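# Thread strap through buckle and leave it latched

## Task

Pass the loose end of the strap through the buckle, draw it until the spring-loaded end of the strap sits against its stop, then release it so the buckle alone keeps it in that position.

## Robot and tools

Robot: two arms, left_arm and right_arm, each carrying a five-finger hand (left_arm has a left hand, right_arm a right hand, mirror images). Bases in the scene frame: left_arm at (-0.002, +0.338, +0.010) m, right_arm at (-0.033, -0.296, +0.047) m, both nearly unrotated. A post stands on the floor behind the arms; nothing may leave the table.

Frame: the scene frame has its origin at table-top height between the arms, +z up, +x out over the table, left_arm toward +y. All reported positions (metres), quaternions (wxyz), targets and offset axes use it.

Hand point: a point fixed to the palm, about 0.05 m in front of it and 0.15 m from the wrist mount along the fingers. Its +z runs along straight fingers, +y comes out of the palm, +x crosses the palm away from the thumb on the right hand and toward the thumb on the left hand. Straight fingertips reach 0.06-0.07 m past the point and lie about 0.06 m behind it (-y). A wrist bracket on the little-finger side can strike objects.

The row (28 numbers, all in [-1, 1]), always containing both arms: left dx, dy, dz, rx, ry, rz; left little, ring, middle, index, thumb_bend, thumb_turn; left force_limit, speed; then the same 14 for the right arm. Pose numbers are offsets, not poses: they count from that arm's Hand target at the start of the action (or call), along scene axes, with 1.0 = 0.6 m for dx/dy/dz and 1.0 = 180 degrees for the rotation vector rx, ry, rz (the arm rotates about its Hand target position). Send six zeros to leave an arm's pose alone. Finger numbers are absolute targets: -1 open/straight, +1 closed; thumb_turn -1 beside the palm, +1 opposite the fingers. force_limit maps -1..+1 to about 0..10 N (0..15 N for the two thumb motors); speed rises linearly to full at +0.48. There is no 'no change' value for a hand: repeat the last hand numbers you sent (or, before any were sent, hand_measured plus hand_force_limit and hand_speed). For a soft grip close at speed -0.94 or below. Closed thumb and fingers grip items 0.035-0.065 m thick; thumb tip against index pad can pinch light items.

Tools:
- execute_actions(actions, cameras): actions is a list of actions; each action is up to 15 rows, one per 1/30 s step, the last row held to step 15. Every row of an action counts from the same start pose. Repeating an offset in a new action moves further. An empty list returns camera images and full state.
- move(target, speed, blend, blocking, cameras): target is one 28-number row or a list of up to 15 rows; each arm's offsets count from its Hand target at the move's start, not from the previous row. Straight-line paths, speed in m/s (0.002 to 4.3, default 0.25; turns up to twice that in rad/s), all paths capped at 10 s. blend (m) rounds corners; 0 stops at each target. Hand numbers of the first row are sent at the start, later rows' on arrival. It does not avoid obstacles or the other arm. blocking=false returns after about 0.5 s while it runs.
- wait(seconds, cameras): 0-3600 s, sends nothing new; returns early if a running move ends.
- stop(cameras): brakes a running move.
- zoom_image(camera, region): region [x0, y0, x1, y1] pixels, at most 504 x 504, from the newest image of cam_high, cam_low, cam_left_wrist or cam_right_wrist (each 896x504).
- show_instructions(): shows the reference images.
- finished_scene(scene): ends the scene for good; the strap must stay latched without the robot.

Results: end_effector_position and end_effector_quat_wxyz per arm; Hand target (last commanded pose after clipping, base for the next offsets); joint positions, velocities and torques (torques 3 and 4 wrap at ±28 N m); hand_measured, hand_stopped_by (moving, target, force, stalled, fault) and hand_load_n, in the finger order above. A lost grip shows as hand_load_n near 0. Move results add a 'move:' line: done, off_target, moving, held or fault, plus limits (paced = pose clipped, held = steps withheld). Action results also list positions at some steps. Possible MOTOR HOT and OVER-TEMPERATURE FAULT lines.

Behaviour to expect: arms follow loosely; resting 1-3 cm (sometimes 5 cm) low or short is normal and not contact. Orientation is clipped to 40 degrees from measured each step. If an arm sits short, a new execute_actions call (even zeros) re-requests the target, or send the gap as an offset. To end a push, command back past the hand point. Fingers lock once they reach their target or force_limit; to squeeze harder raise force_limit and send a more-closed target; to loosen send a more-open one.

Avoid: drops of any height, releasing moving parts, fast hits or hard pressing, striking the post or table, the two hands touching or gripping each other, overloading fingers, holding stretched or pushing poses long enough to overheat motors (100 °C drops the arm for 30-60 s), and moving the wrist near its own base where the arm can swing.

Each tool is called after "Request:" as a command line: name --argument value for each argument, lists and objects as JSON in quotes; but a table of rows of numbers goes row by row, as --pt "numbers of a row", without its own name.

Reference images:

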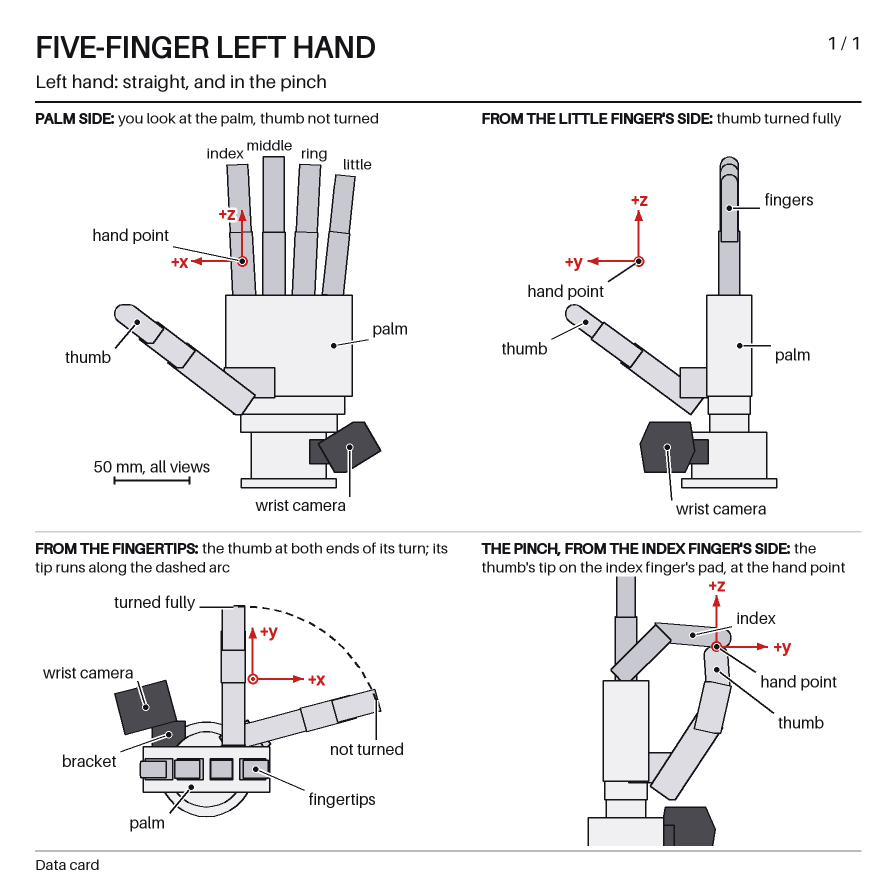

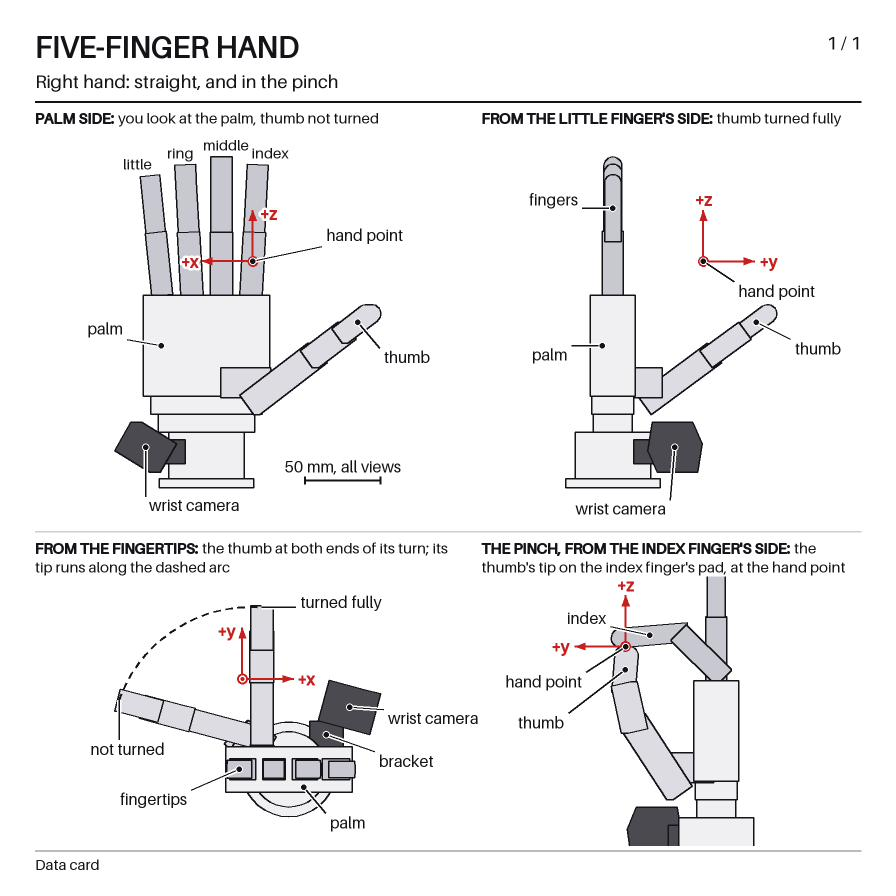

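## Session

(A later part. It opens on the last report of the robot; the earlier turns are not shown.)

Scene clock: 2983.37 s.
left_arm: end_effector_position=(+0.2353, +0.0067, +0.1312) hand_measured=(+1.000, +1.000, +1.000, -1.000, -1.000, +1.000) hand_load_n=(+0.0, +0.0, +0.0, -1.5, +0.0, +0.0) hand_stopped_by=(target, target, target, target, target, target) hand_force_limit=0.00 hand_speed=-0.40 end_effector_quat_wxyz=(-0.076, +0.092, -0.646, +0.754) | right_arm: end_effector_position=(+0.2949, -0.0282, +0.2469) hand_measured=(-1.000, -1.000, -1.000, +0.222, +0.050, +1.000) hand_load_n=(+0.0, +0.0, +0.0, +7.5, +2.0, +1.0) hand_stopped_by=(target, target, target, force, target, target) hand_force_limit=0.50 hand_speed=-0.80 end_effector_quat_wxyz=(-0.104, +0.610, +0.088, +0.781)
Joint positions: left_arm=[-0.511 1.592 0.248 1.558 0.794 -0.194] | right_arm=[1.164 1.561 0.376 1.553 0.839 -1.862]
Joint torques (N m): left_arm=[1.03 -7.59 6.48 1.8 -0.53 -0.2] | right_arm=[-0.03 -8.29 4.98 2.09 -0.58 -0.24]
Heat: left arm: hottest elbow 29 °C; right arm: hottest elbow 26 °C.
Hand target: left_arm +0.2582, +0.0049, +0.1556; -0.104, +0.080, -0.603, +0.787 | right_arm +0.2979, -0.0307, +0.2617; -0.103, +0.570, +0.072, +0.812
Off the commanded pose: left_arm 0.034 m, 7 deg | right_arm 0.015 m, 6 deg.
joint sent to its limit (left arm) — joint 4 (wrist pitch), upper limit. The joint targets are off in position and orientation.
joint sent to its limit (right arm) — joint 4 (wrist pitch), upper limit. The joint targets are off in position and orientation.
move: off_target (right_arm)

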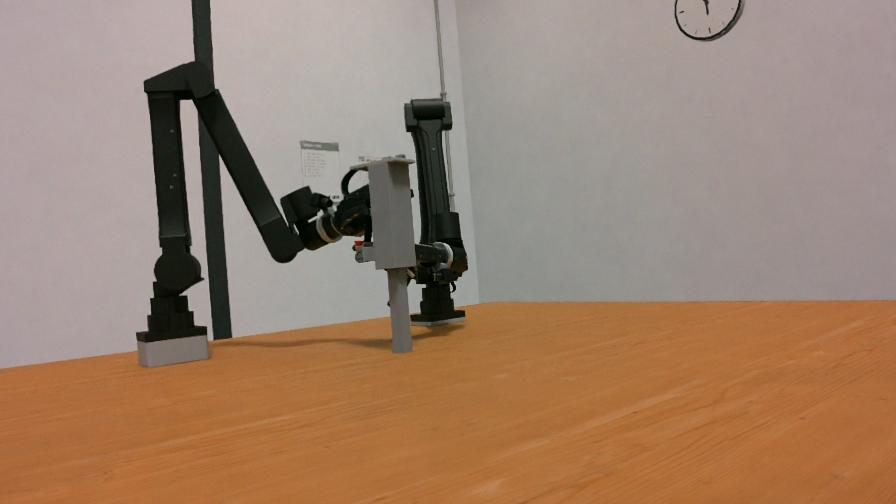

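Request:
move --pt "0 0 0 0 0 0 1 1 1 -1 -1 1 0 -0.4 -0.02 -0.005 0 0 0 0 -1 -1 -1 0.5 0.05 1 0.5 -0.8" --speed 0.03 --cameras '["cam_low", "cam_right_wrist"]'

Request:
zoom_image --camera "cam_low" --region '[340, 215, 385, 260]'

Scene clock: 2997.77 s.
left_arm: end_effector_position=(+0.2353, +0.0067, +0.1312) hand_measured=(+1.000, +1.000, +1.000, -1.000, -1.000, +1.000) hand_load_n=(+0.0, +0.0, +0.0, -1.5, +0.0, +0.0) hand_stopped_by=(target, target, target, target, target, target) hand_force_limit=0.00 hand_speed=-0.40 end_effector_quat_wxyz=(-0.076, +0.092, -0.646, +0.754) | right_arm: end_effector_position=(+0.2938, -0.0324, +0.2539) hand_measured=(-1.000, -1.000, -1.000, +0.222, +0.050, +1.000) hand_load_n=(+0.0, +0.0, +0.0, +7.5, +2.0, +0.5) hand_stopped_by=(target, target, target, force, target, target) hand_force_limit=0.50 hand_speed=-0.80 end_effector_quat_wxyz=(-0.102, +0.607, +0.079, +0.784)
Joint positions: left_arm=[-0.511 1.592 0.248 1.558 0.794 -0.194] | right_arm=[1.166 1.539 0.376 1.553 0.854 -1.871]
Joint torques (N m): left_arm=[0.97 -7.65 6.49 1.81 -0.52 -0.22] | right_arm=[2.26 -8.12 3.58 2.06 -0.1 -0.24]
Heat: left arm: hottest elbow 29 °C; right arm: hottest elbow 26 °C.
Hand target: left_arm +0.2582, +0.0049, +0.1556; -0.104, +0.080, -0.603, +0.787 | right_arm +0.2859, -0.0337, +0.2617; -0.103, +0.570, +0.072, +0.812
Off the commanded pose: left_arm 0.034 m, 7 deg | right_arm 0.011 m, 5 deg.
joint sent to its limit (left arm) — joint 4 (wrist pitch), upper limit. The joint targets are off in position and orientation.
joint sent to its limit (right arm) — joint 4 (wrist pitch), upper limit. The joint targets are off in position and orientation.
move: off_target (right_arm)
cam_right_wrist: T_world_to_cam=[[0.22475, -0.94749, 0.22748, -0.15098], [-0.15968, -0.26611, -0.95063, 0.28969], [0.96125, 0.17733, -0.2111, -0.10562]] pos_world=[0.18171, -0.04724, 0.28744]

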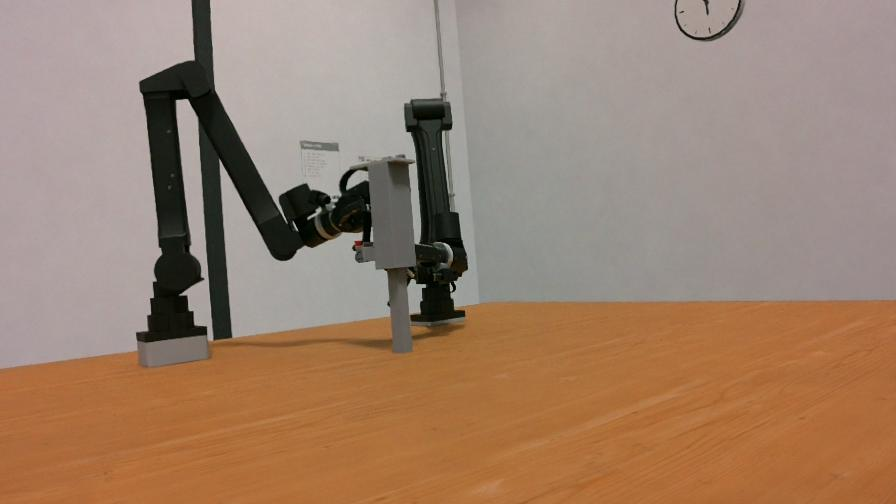

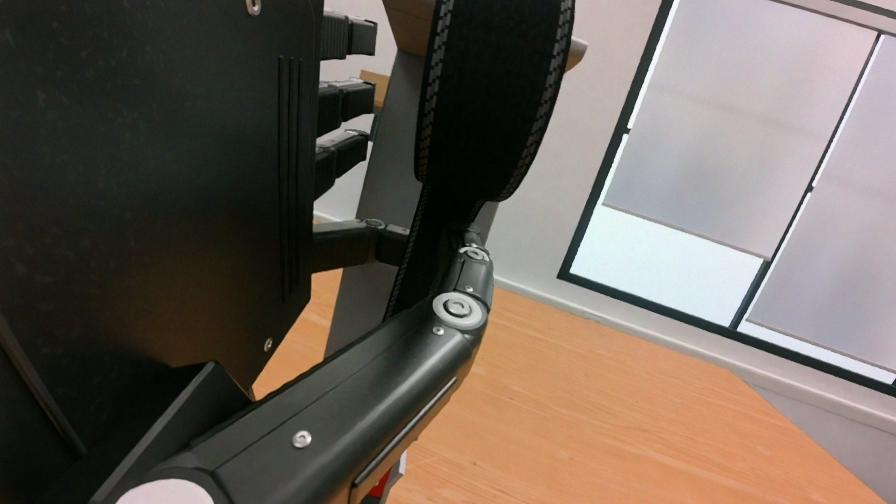

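Scaled by 11.200.

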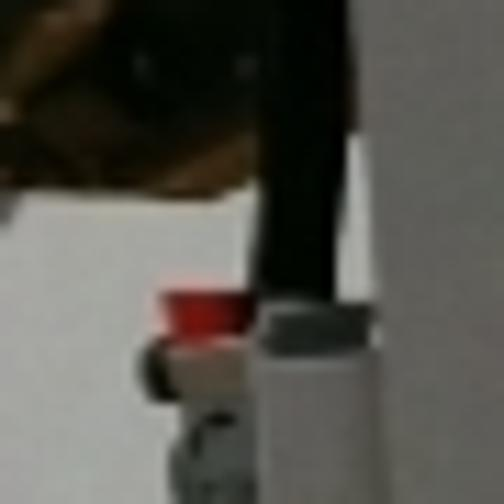

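Request:
move --pt "0 0 0 0 0 0 1 1 1 -1 -1 1 0 -0.4 -0.0225 0.0062 -0.008 0 0 0 -1 -1 -1 0.5 0.05 1 0.5 -0.8" --speed 0.03 --cameras '["cam_low", "cam_right_wrist"]'

Request:
zoom_image --camera "cam_low" --region '[340, 215, 385, 260]'

Scene clock: 3006.37 s.
left_arm: end_effector_position=(+0.2353, +0.0067, +0.1312) hand_measured=(+1.000, +1.000, +1.000, -1.000, -1.000, +1.000) hand_load_n=(+0.0, +0.0, +0.0, -1.5, +0.0, +0.0) hand_stopped_by=(target, target, target, target, target, target) hand_force_limit=0.00 hand_speed=-0.40 end_effector_quat_wxyz=(-0.076, +0.092, -0.646, +0.754) | right_arm: end_effector_position=(+0.2799, -0.0304, +0.2485) hand_measured=(-1.000, -1.000, -1.000, +0.222, +0.050, +1.000) hand_load_n=(+0.0, +0.0, +0.0, +7.5, +1.5, +0.5) hand_stopped_by=(target, target, target, force, target, target) hand_force_limit=0.50 hand_speed=-0.80 end_effector_quat_wxyz=(-0.101, +0.615, +0.082, +0.778)
Joint positions: left_arm=[-0.511 1.592 0.248 1.558 0.794 -0.194] | right_arm=[1.212 1.536 0.364 1.553 0.9 -1.877]
Joint torques (N m): left_arm=[1.03 -7.71 6.48 1.78 -0.53 -0.21] | right_arm=[2.26 -8 3.75 2.04 -0.11 -0.23]
Heat: left arm: hottest elbow 29 °C; right arm: hottest elbow 26 °C.
Hand target: left_arm +0.2582, +0.0049, +0.1556; -0.104, +0.080, -0.603, +0.787 | right_arm +0.2724, -0.0300, +0.2569; -0.103, +0.570, +0.072, +0.812
Off the commanded pose: left_arm 0.034 m, 7 deg | right_arm 0.011 m, 7 deg.
joint sent to its limit (left arm) — joint 4 (wrist pitch), upper limit. The joint targets are off in position and orientation.
joint sent to its limit (right arm) — joint 4 (wrist pitch), upper limit. The joint targets are off in position and orientation.
move: off_target (right_arm)
cam_right_wrist: T_world_to_cam=[[0.23069, -0.94532, 0.23056, -0.14713], [-0.17621, -0.27363, -0.94556, 0.28593], [0.95694, 0.1775, -0.2297, -0.088]] pos_world=[0.16854, -0.04523, 0.28408]

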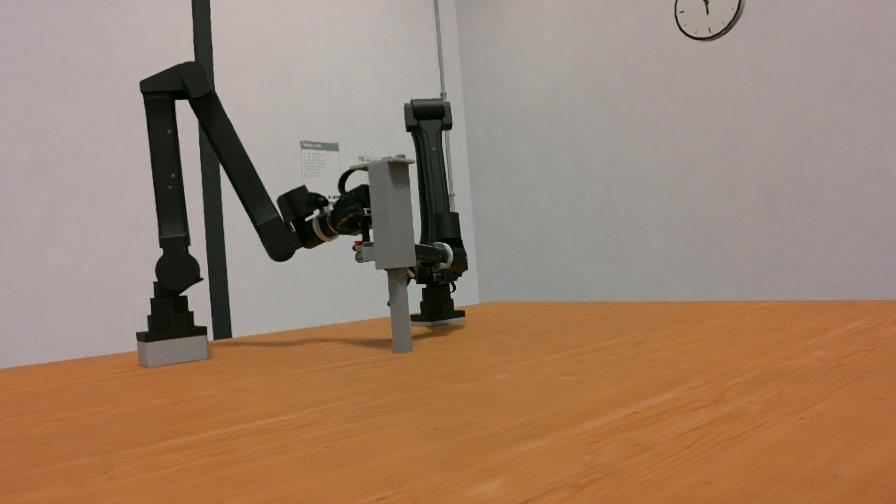

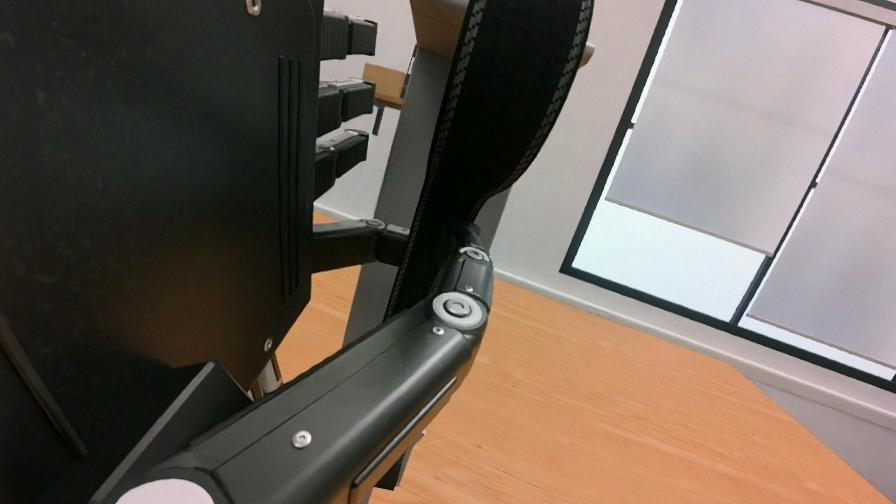

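Scaled by 11.200.

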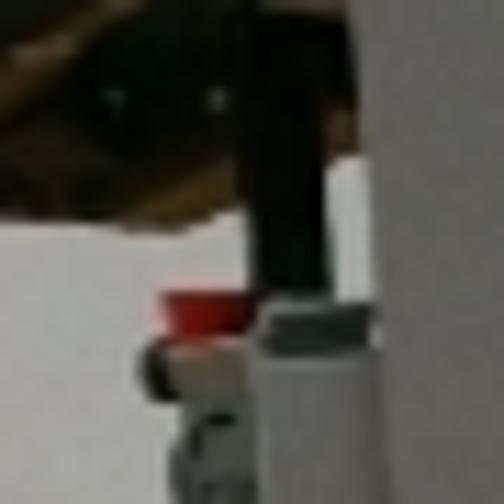

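Request:
move --pt "0 0 0 0 0 0 1 1 1 -1 -1 1 0 -0.4 -0.0129 -0.003 0.0 0 0 0 -1 -1 -1 0.5 0.05 1 0.5 -0.8" --pt "0 0 0 0 0 0 1 1 1 -1 -1 1 0 -0.4 -0.0129 -0.003 -0.020 0 0 0 -1 -1 -1 0.5 0.05 1 0.5 -0.8" --speed 0.03 --cameras '["cam_low", "cam_right_wrist"]'

Request:
zoom_image --camera "cam_low" --region '[340, 215, 385, 260]'

Scene clock: 3017.97 s.
left_arm: end_effector_position=(+0.2353, +0.0067, +0.1312) hand_measured=(+1.000, +1.000, +1.000, -1.000, -1.000, +1.000) hand_load_n=(+0.0, +0.0, +0.0, -1.5, +0.0, +0.0) hand_stopped_by=(target, target, target, target, target, target) hand_force_limit=0.00 hand_speed=-0.40 end_effector_quat_wxyz=(-0.076, +0.092, -0.646, +0.754) | right_arm: end_effector_position=(+0.2710, -0.0341, +0.2465) hand_measured=(-1.000, -1.000, -1.000, +0.222, +0.050, +1.000) hand_load_n=(+0.0, +0.0, +0.0, +7.5, +2.0, +1.0) hand_stopped_by=(target, target, target, force, target, target) hand_force_limit=0.50 hand_speed=-0.80 end_effector_quat_wxyz=(-0.099, +0.618, +0.084, +0.775)
Joint positions: left_arm=[-0.511 1.592 0.248 1.558 0.794 -0.194] | right_arm=[1.236 1.522 0.345 1.553 0.925 -1.884]
Joint torques (N m): left_arm=[0.97 -7.59 6.45 1.78 -0.52 -0.21] | right_arm=[2.26 -5.95 3.7 2.03 -0.1 -0.01]
Heat: left arm: hottest elbow 29 °C; right arm: hottest elbow 26 °C.
Hand target: left_arm +0.2582, +0.0049, +0.1556; -0.104, +0.080, -0.603, +0.787 | right_arm +0.2647, -0.0318, +0.2449; -0.103, +0.570, +0.072, +0.812
Off the commanded pose: left_arm 0.034 m, 7 deg | right_arm 0.007 m, 7 deg.
joint sent to its limit (left arm) — joint 4 (wrist pitch), upper limit. The joint targets are off in position and orientation.
joint sent to its limit (right arm) — joint 4 (wrist pitch), upper limit. The joint targets are off in position and orientation.
move: off_target (right_arm)
cam_right_wrist: T_world_to_cam=[[0.233, -0.94364, 0.23505, -0.14971], [-0.18414, -0.28014, -0.94213, 0.28264], [0.95488, 0.17624, -0.23904, -0.07647]] pos_world=[0.15995, -0.04862, 0.28319]

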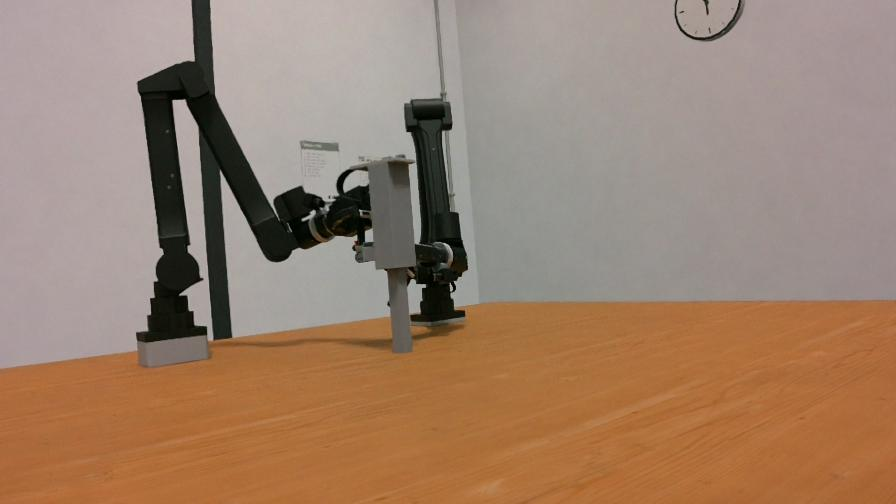

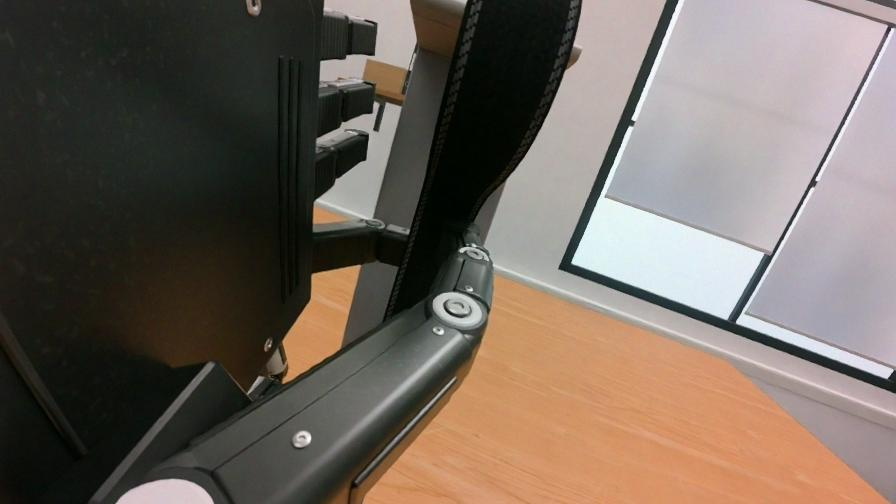

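Scaled by 11.200.

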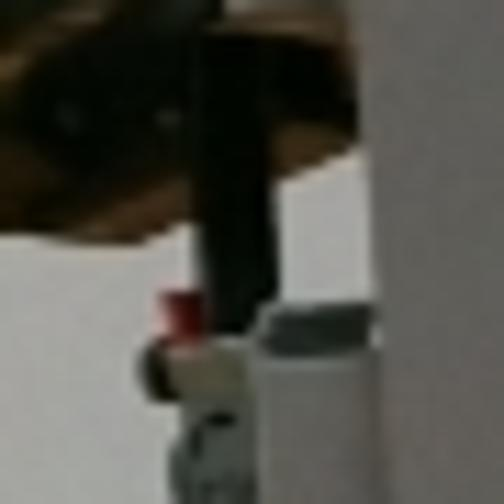

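Request:
move --pt "0 0 0 0 0 0 1 1 1 -1 -1 1 0 -0.4 0 0 0.0285 0 0 0 -1 -1 -1 0.5 0.05 1 0.5 -0.8" --pt "0 0 0 0 0 0 1 1 1 -1 -1 1 0 -0.4 0.0388 -0.0032 0.0285 0 0 0 -1 -1 -1 0.5 0.05 1 0.5 -0.8" --speed 0.03 --cameras '["cam_low", "cam_right_wrist"]'

Request:
zoom_image --camera "cam_low" --region '[340, 215, 385, 260]'

Scene clock: 3040.67 s.
left_arm: end_effector_position=(+0.2353, +0.0067, +0.1312) hand_measured=(+1.000, +1.000, +1.000, -1.000, -1.000, +1.000) hand_load_n=(+0.0, +0.0, +0.0, -1.5, +0.0, +0.0) hand_stopped_by=(target, target, target, target, target, target) hand_force_limit=0.00 hand_speed=-0.40 end_effector_quat_wxyz=(-0.076, +0.092, -0.646, +0.754) | right_arm: end_effector_position=(+0.2811, -0.0351, +0.2554) hand_measured=(-1.000, -1.000, -1.000, +0.222, +0.050, +1.000) hand_load_n=(+0.0, +0.0, +0.0, +7.5, +2.0, +1.0) hand_stopped_by=(target, target, target, force, target, target) hand_force_limit=0.50 hand_speed=-0.80 end_effector_quat_wxyz=(-0.102, +0.607, +0.094, +0.783)
Joint positions: left_arm=[-0.511 1.592 0.248 1.558 0.794 -0.194] | right_arm=[1.197 1.512 0.345 1.553 0.86 -1.894]
Joint torques (N m): left_arm=[0.97 -7.71 6.46 1.78 -0.52 -0.22] | right_arm=[-0.03 -5.71 5.91 2.06 -0.61 -0.03]
Heat: left arm: hottest elbow 29 °C; right arm: hottest elbow 26 °C.
Hand target: left_arm +0.2582, +0.0049, +0.1556; -0.104, +0.080, -0.603, +0.787 | right_arm +0.2880, -0.0337, +0.2620; -0.103, +0.570, +0.072, +0.812
Off the commanded pose: left_arm 0.034 m, 7 deg | right_arm 0.010 m, 6 deg.
joint sent to its limit (left arm) — joint 4 (wrist pitch), upper limit. The joint targets are off in position and orientation.
joint sent to its limit (right arm) — joint 4 (wrist pitch), upper limit. The joint targets are off in position and orientation.
move: off_target (right_arm)
cam_right_wrist: T_world_to_cam=[[0.24236, -0.93737, 0.2502, -0.16134], [-0.15182, -0.29135, -0.94449, 0.28368], [0.95823, 0.19092, -0.21292, -0.09085]] pos_world=[0.16923, -0.05124, 0.28895]

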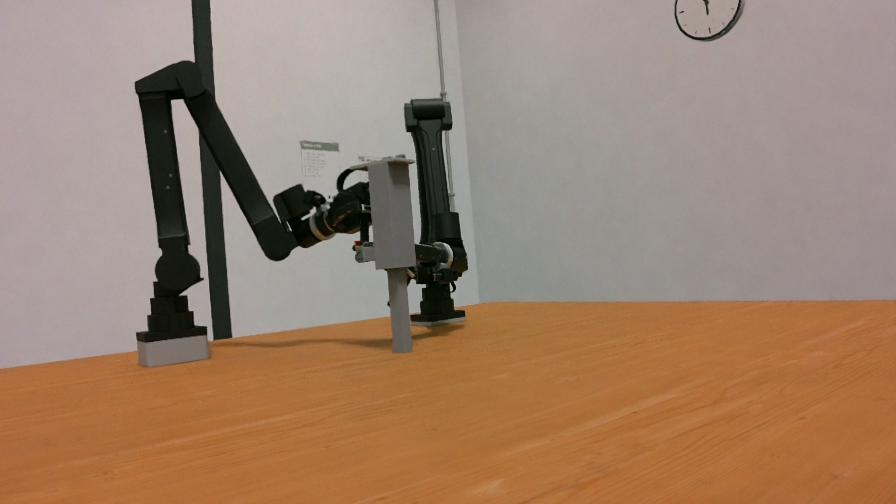

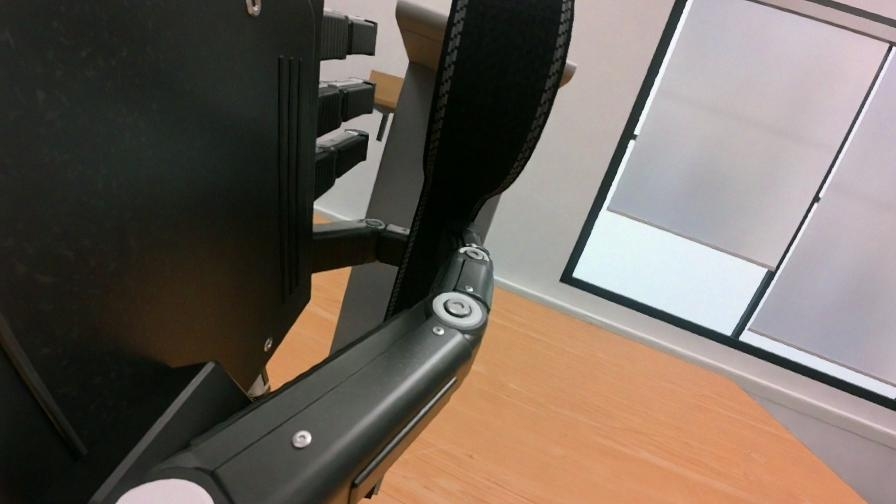

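Scaled by 11.200.

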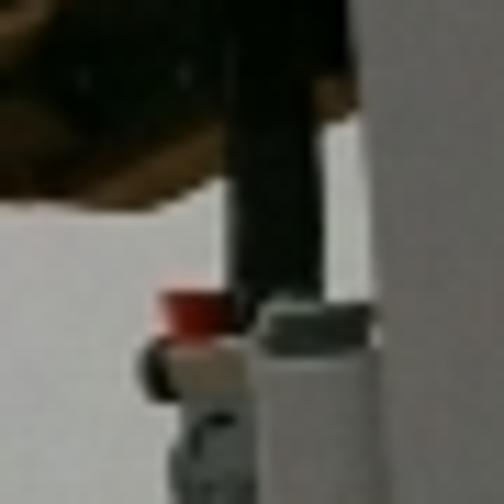

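Request:
move --pt "0 0 0 0 0 0 1 1 1 -1 -1 1 0 -0.4 0.004 0.012 0 0 0 0 -1 -1 -1 0.5 0.05 1 0.5 -0.8" --speed 0.03 --cameras '["cam_low"]'

Request:
zoom_image --camera "cam_low" --region '[340, 215, 385, 260]'

Scene clock: 3047.57 s.
left_arm: end_effector_position=(+0.2353, +0.0067, +0.1312) hand_measured=(+1.000, +1.000, +1.000, -1.000, -1.000, +1.000) hand_load_n=(+0.0, +0.0, +0.5, -1.5, +0.0, +0.0) hand_stopped_by=(target, target, target, target, target, target) hand_force_limit=0.00 hand_speed=-0.40 end_effector_quat_wxyz=(-0.076, +0.092, -0.646, +0.754) | right_arm: end_effector_position=(+0.2815, -0.0339, +0.2496) hand_measured=(-1.000, -1.000, -1.000, +0.222, +0.050, +1.000) hand_load_n=(+0.0, +0.0, +0.0, +7.5, +2.0, +1.0) hand_stopped_by=(target, target, target, force, target, target) hand_force_limit=0.50 hand_speed=-0.80 end_effector_quat_wxyz=(-0.098, +0.610, +0.100, +0.780)
Joint positions: left_arm=[-0.511 1.592 0.248 1.558 0.794 -0.194] | right_arm=[1.197 1.528 0.345 1.553 0.86 -1.894]
Joint torques (N m): left_arm=[1.03 -7.59 6.48 1.78 -0.52 -0.22] | right_arm=[0.15 -5.83 7.24 2.07 -0.49 -0.05]
Heat: left arm: hottest elbow 29 °C; right arm: hottest elbow 26 °C.
Hand target: left_arm +0.2582, +0.0049, +0.1556; -0.104, +0.080, -0.603, +0.787 | right_arm +0.2904, -0.0265, +0.2620; -0.103, +0.570, +0.072, +0.812
Off the commanded pose: left_arm 0.034 m, 7 deg | right_arm 0.017 m, 7 deg.
joint sent to its limit (left arm) — joint 4 (wrist pitch), upper limit. The joint targets are off in position and orientation.
joint sent to its limit (right arm) — joint 4 (wrist pitch), upper limit. The joint targets are off in position and orientation.
move: off_target (right_arm)

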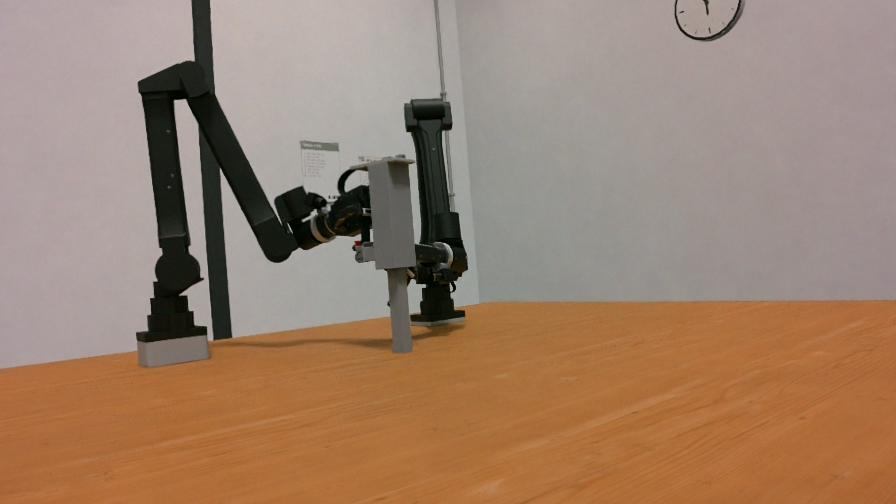

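Scaled by 11.200.

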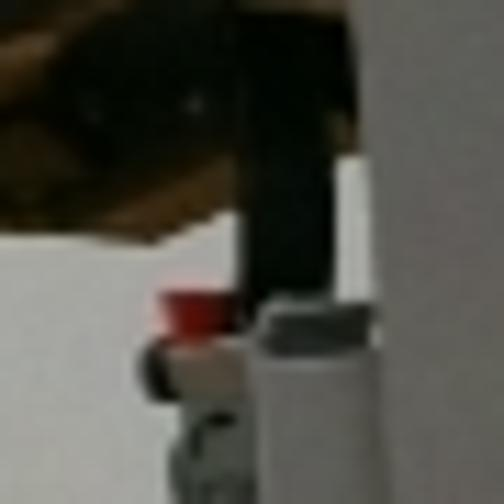

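Request:
move --pt "0 0 0 0 0 0 1 1 1 -1 -1 1 0 -0.4 0.0 0.0 0.015 0 0 0 -1 -1 -1 0.5 0.05 1 0.5 -0.8" --pt "0 0 0 0 0 0 1 1 1 -1 -1 1 0 -0.4 -0.003 0.010 0.015 0 0 0 -1 -1 -1 0.5 0.05 1 0.5 -0.8" --speed 0.03 --cameras '["cam_low", "cam_right_wrist"]'

Request:
zoom_image --camera "cam_low" --region '[340, 215, 385, 260]'

Scene clock: 3055.80 s.
left_arm: end_effector_position=(+0.2353, +0.0067, +0.1312) hand_measured=(+1.000, +1.000, +1.000, -1.000, -1.000, +1.000) hand_load_n=(+0.0, +0.0, +0.0, -1.5, +0.0, +0.0) hand_stopped_by=(target, target, target, target, target, target) hand_force_limit=0.00 hand_speed=-0.40 end_effector_quat_wxyz=(-0.076, +0.092, -0.646, +0.754) | right_arm: end_effector_position=(+0.2840, -0.0279, +0.2561) hand_measured=(-1.000, -1.000, -1.000, +0.222, +0.050, +1.000) hand_load_n=(+0.0, +0.0, +0.0, +7.5, +2.0, +1.0) hand_stopped_by=(target, target, target, force, target, target) hand_force_limit=0.50 hand_speed=-0.80 end_effector_quat_wxyz=(-0.102, +0.606, +0.094, +0.784)
Joint positions: left_arm=[-0.511 1.592 0.248 1.558 0.794 -0.194] | right_arm=[1.197 1.528 0.367 1.553 0.86 -1.897]
Joint torques (N m): left_arm=[0.91 -7.65 6.46 1.8 -0.53 -0.21] | right_arm=[1.2 -6.53 7.17 2.04 -0.11 -0.24]
Heat: left arm: hottest elbow 29 °C; right arm: hottest elbow 26 °C.
Hand target: left_arm +0.2582, +0.0049, +0.1556; -0.104, +0.080, -0.603, +0.787 | right_arm +0.2886, -0.0205, +0.2710; -0.103, +0.570, +0.072, +0.812
Off the commanded pose: left_arm 0.034 m, 7 deg | right_arm 0.017 m, 6 deg.
joint sent to its limit (left arm) — joint 4 (wrist pitch), upper limit. The joint targets are off in position and orientation.
joint sent to its limit (right arm) — joint 4 (wrist pitch), upper limit. The joint targets are off in position and orientation.
move: off_target (right_arm)
cam_right_wrist: T_world_to_cam=[[0.24099, -0.93792, 0.24948, -0.15497], [-0.14962, -0.28988, -0.94529, 0.2865], [0.95893, 0.19048, -0.21019, -0.09584]] pos_world=[0.17212, -0.04404, 0.28935]

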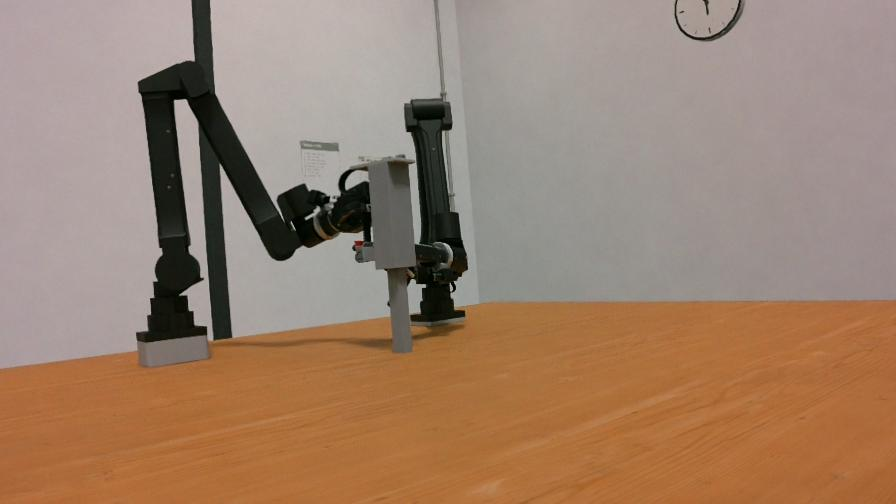

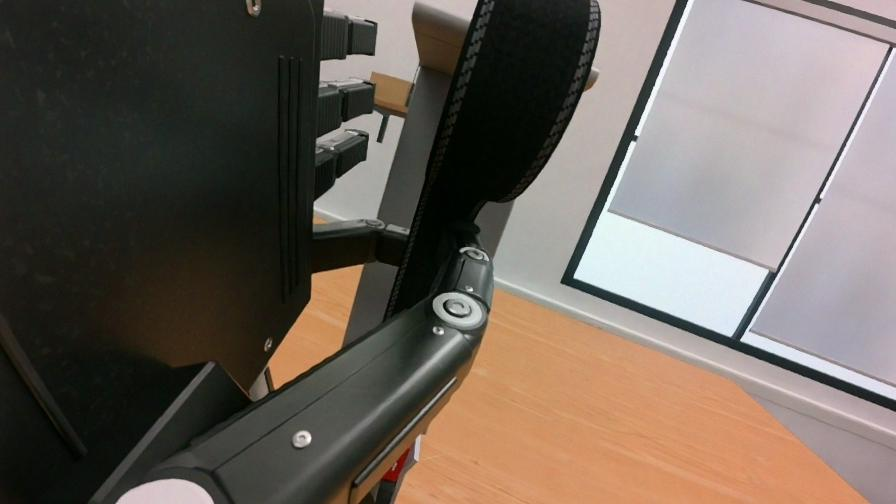

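Scaled by 11.200.

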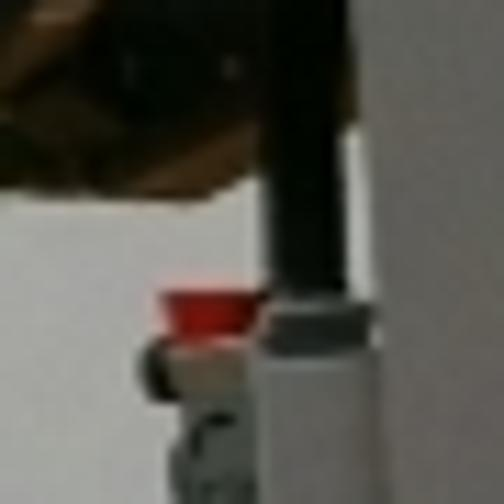

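Request:
move --target '[0,0,0,0,0,0,1,1,1,-1,-1,1,0,-0.4,0,0,-0.045,0,0,0,-1,-1,-1,0.5,0.05,1,0.5,-0.8]' --speed 0.03 --cameras '["cam_low","cam_high"]'

Request:
zoom_image --camera "cam_low" --region '[340, 215, 385, 260]'

Scene clock: 3073.53 s.
left_arm: end_effector_position=(+0.2353, +0.0067, +0.1312) hand_measured=(+1.000, +1.000, +1.000, -1.000, -1.000, +1.000) hand_load_n=(+0.0, +0.0, +0.0, -1.5, +0.0, +0.0) hand_stopped_by=(target, target, target, target, target, target) hand_force_limit=0.00 hand_speed=-0.40 end_effector_quat_wxyz=(-0.076, +0.092, -0.646, +0.754) | right_arm: end_effector_position=(+0.2857, -0.0265, +0.2387) hand_measured=(-1.000, -1.000, -1.000, +0.222, +0.050, +1.000) hand_load_n=(+0.5, +0.0, +0.0, +7.5, +2.0, +0.5) hand_stopped_by=(target, target, target, force, target, target) hand_force_limit=0.50 hand_speed=-0.80 end_effector_quat_wxyz=(-0.092, +0.617, +0.102, +0.775)
Joint positions: left_arm=[-0.511 1.592 0.248 1.558 0.794 -0.194] | right_arm=[1.195 1.574 0.367 1.553 0.868 -1.884]
Joint torques (N m): left_arm=[1.03 -7.59 6.48 1.8 -0.53 -0.22] | right_arm=[1.26 -6.24 5.79 2.09 -0.07 0.12]
Heat: left arm: hottest elbow 29 °C; right arm: hottest elbow 27 °C.
Hand target: left_arm +0.2582, +0.0049, +0.1556; -0.104, +0.080, -0.603, +0.787 | right_arm +0.2886, -0.0205, +0.2440; -0.103, +0.570, +0.072, +0.812
Off the commanded pose: left_arm 0.034 m, 7 deg | right_arm 0.008 m, 8 deg.
joint sent to its limit (left arm) — joint 4 (wrist pitch), upper limit. The joint targets are off in position and orientation.
joint sent to its limit (right arm) — joint 4 (wrist pitch), upper limit. The joint targets are off in position and orientation.
move: off_target (right_arm)
Images, in order (width x height): cam_high 896x504, cam_low 896x504.

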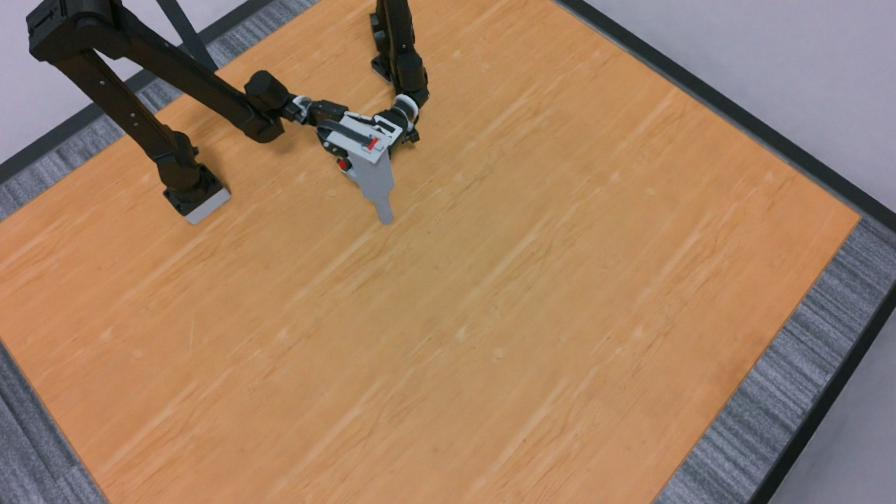

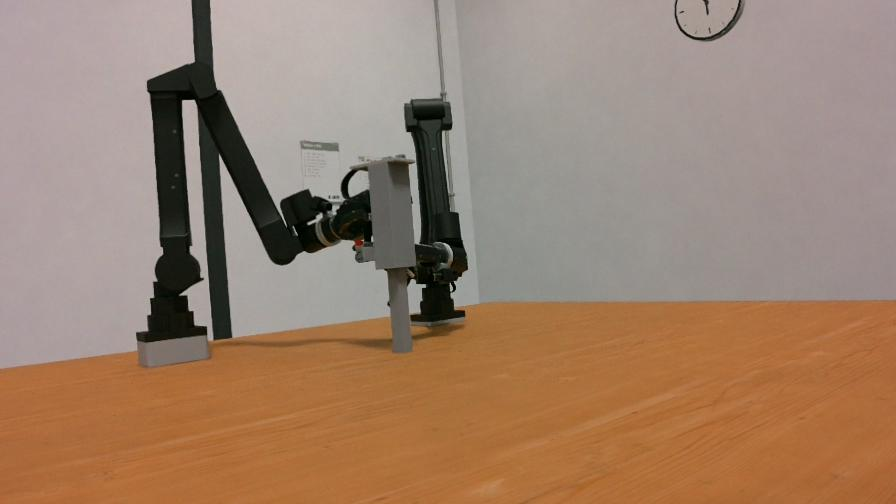

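Scaled by 11.200.

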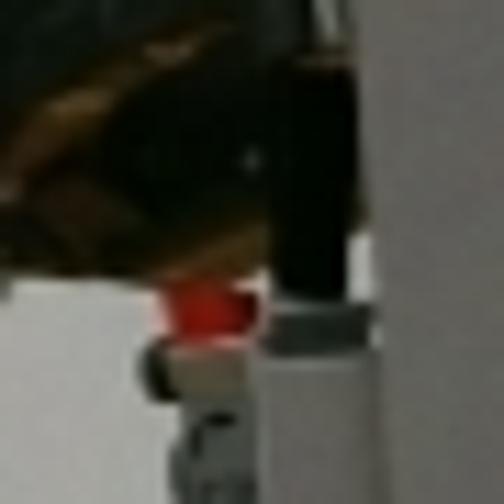

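Request:
move --target '[0,0,0,0,0,0,1,1,1,-1,-1,1,0,-0.4,-0.004,0,-0.013,0,0,0,-1,-1,-1,0.5,0.05,1,0.5,-0.8]' --speed 0.03 --cameras '["cam_low","cam_high"]'

Request:
zoom_image --camera "cam_low" --region '[340, 225, 385, 270]'

Request:
zoom_image --camera "cam_high" --region '[325, 135, 365, 175]'

Scene clock: 3082.10 s.
left_arm: end_effector_position=(+0.2353, +0.0067, +0.1312) hand_measured=(+1.000, +1.000, +1.000, -1.000, -1.000, +1.000) hand_load_n=(+0.0, +0.0, +0.0, -1.5, +0.0, +0.0) hand_stopped_by=(target, target, target, target, target, target) hand_force_limit=0.00 hand_speed=-0.40 end_effector_quat_wxyz=(-0.076, +0.092, -0.646, +0.754) | right_arm: end_effector_position=(+0.2861, -0.0275, +0.2329) hand_measured=(-1.000, -1.000, -1.000, +0.222, +0.050, +1.000) hand_load_n=(+0.0, +0.0, +0.0, +7.5, +2.0, +0.5) hand_stopped_by=(target, target, target, force, target, target) hand_force_limit=0.50 hand_speed=-0.80 end_effector_quat_wxyz=(-0.091, +0.621, +0.098, +0.772)
Joint positions: left_arm=[-0.511 1.592 0.248 1.558 0.794 -0.194] | right_arm=[1.195 1.587 0.367 1.553 0.879 -1.87]
Joint torques (N m): left_arm=[0.97 -7.59 6.43 1.8 -0.53 -0.2] | right_arm=[1.9 -6.3 5.29 2.1 -0.06 0.12]
Heat: left arm: hottest elbow 29 °C; right arm: hottest elbow 27 °C.
Hand target: left_arm +0.2582, +0.0049, +0.1556; -0.104, +0.080, -0.603, +0.787 | right_arm +0.2862, -0.0205, +0.2362; -0.103, +0.570, +0.072, +0.812
Off the commanded pose: left_arm 0.034 m, 7 deg | right_arm 0.008 m, 8 deg.
joint sent to its limit (left arm) — joint 4 (wrist pitch), upper limit. The joint targets are off in position and orientation.
joint sent to its limit (right arm) — joint 4 (wrist pitch), upper limit. The joint targets are off in position and orientation.
move: off_target (right_arm)
Images, in order (width x height): cam_high 896x504, cam_low 896x504.

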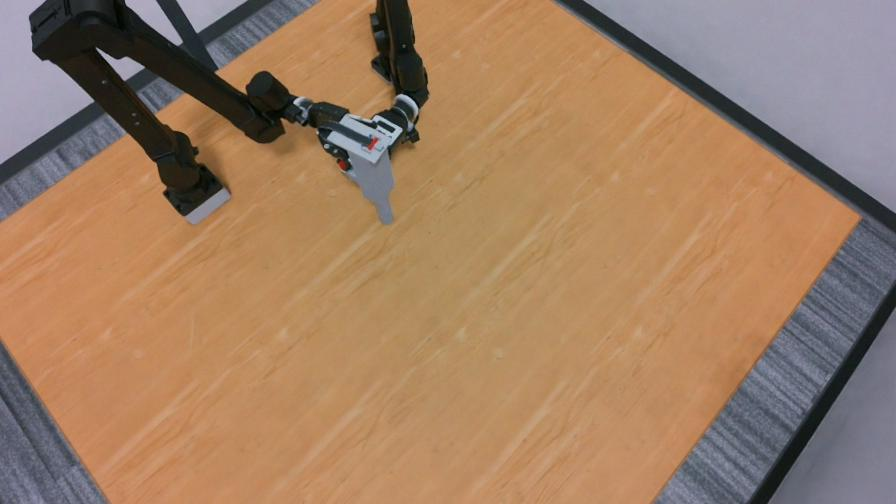

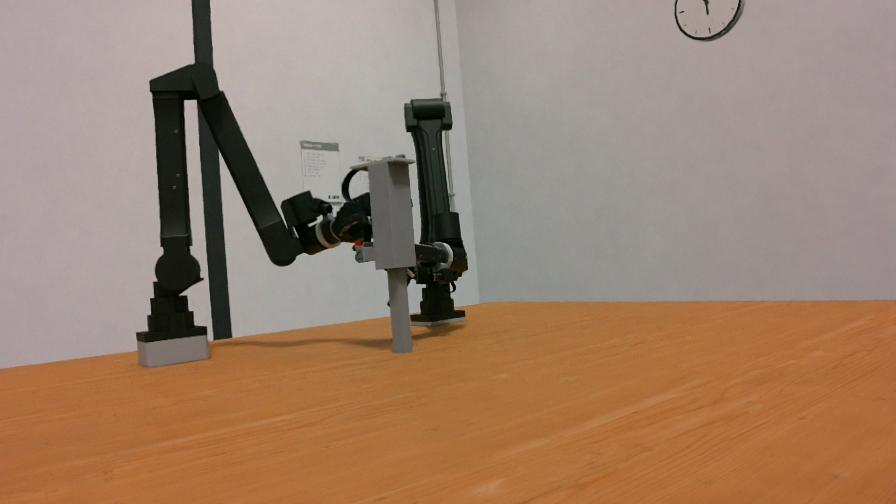

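Scaled by 11.200.

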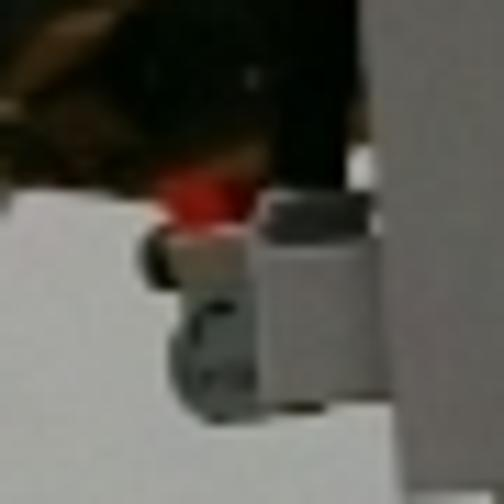

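Scaled by 12.600.

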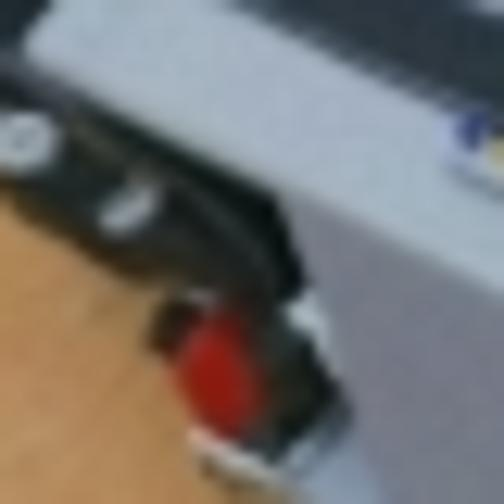

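Request:
zoom_image --camera "cam_low" --region '[352, 245, 382, 275]'

Scaled by 16.800.

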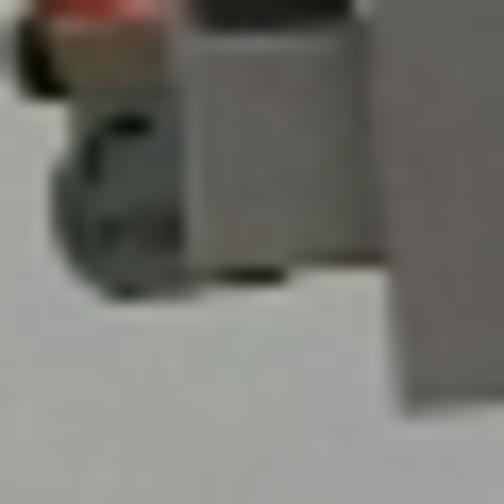

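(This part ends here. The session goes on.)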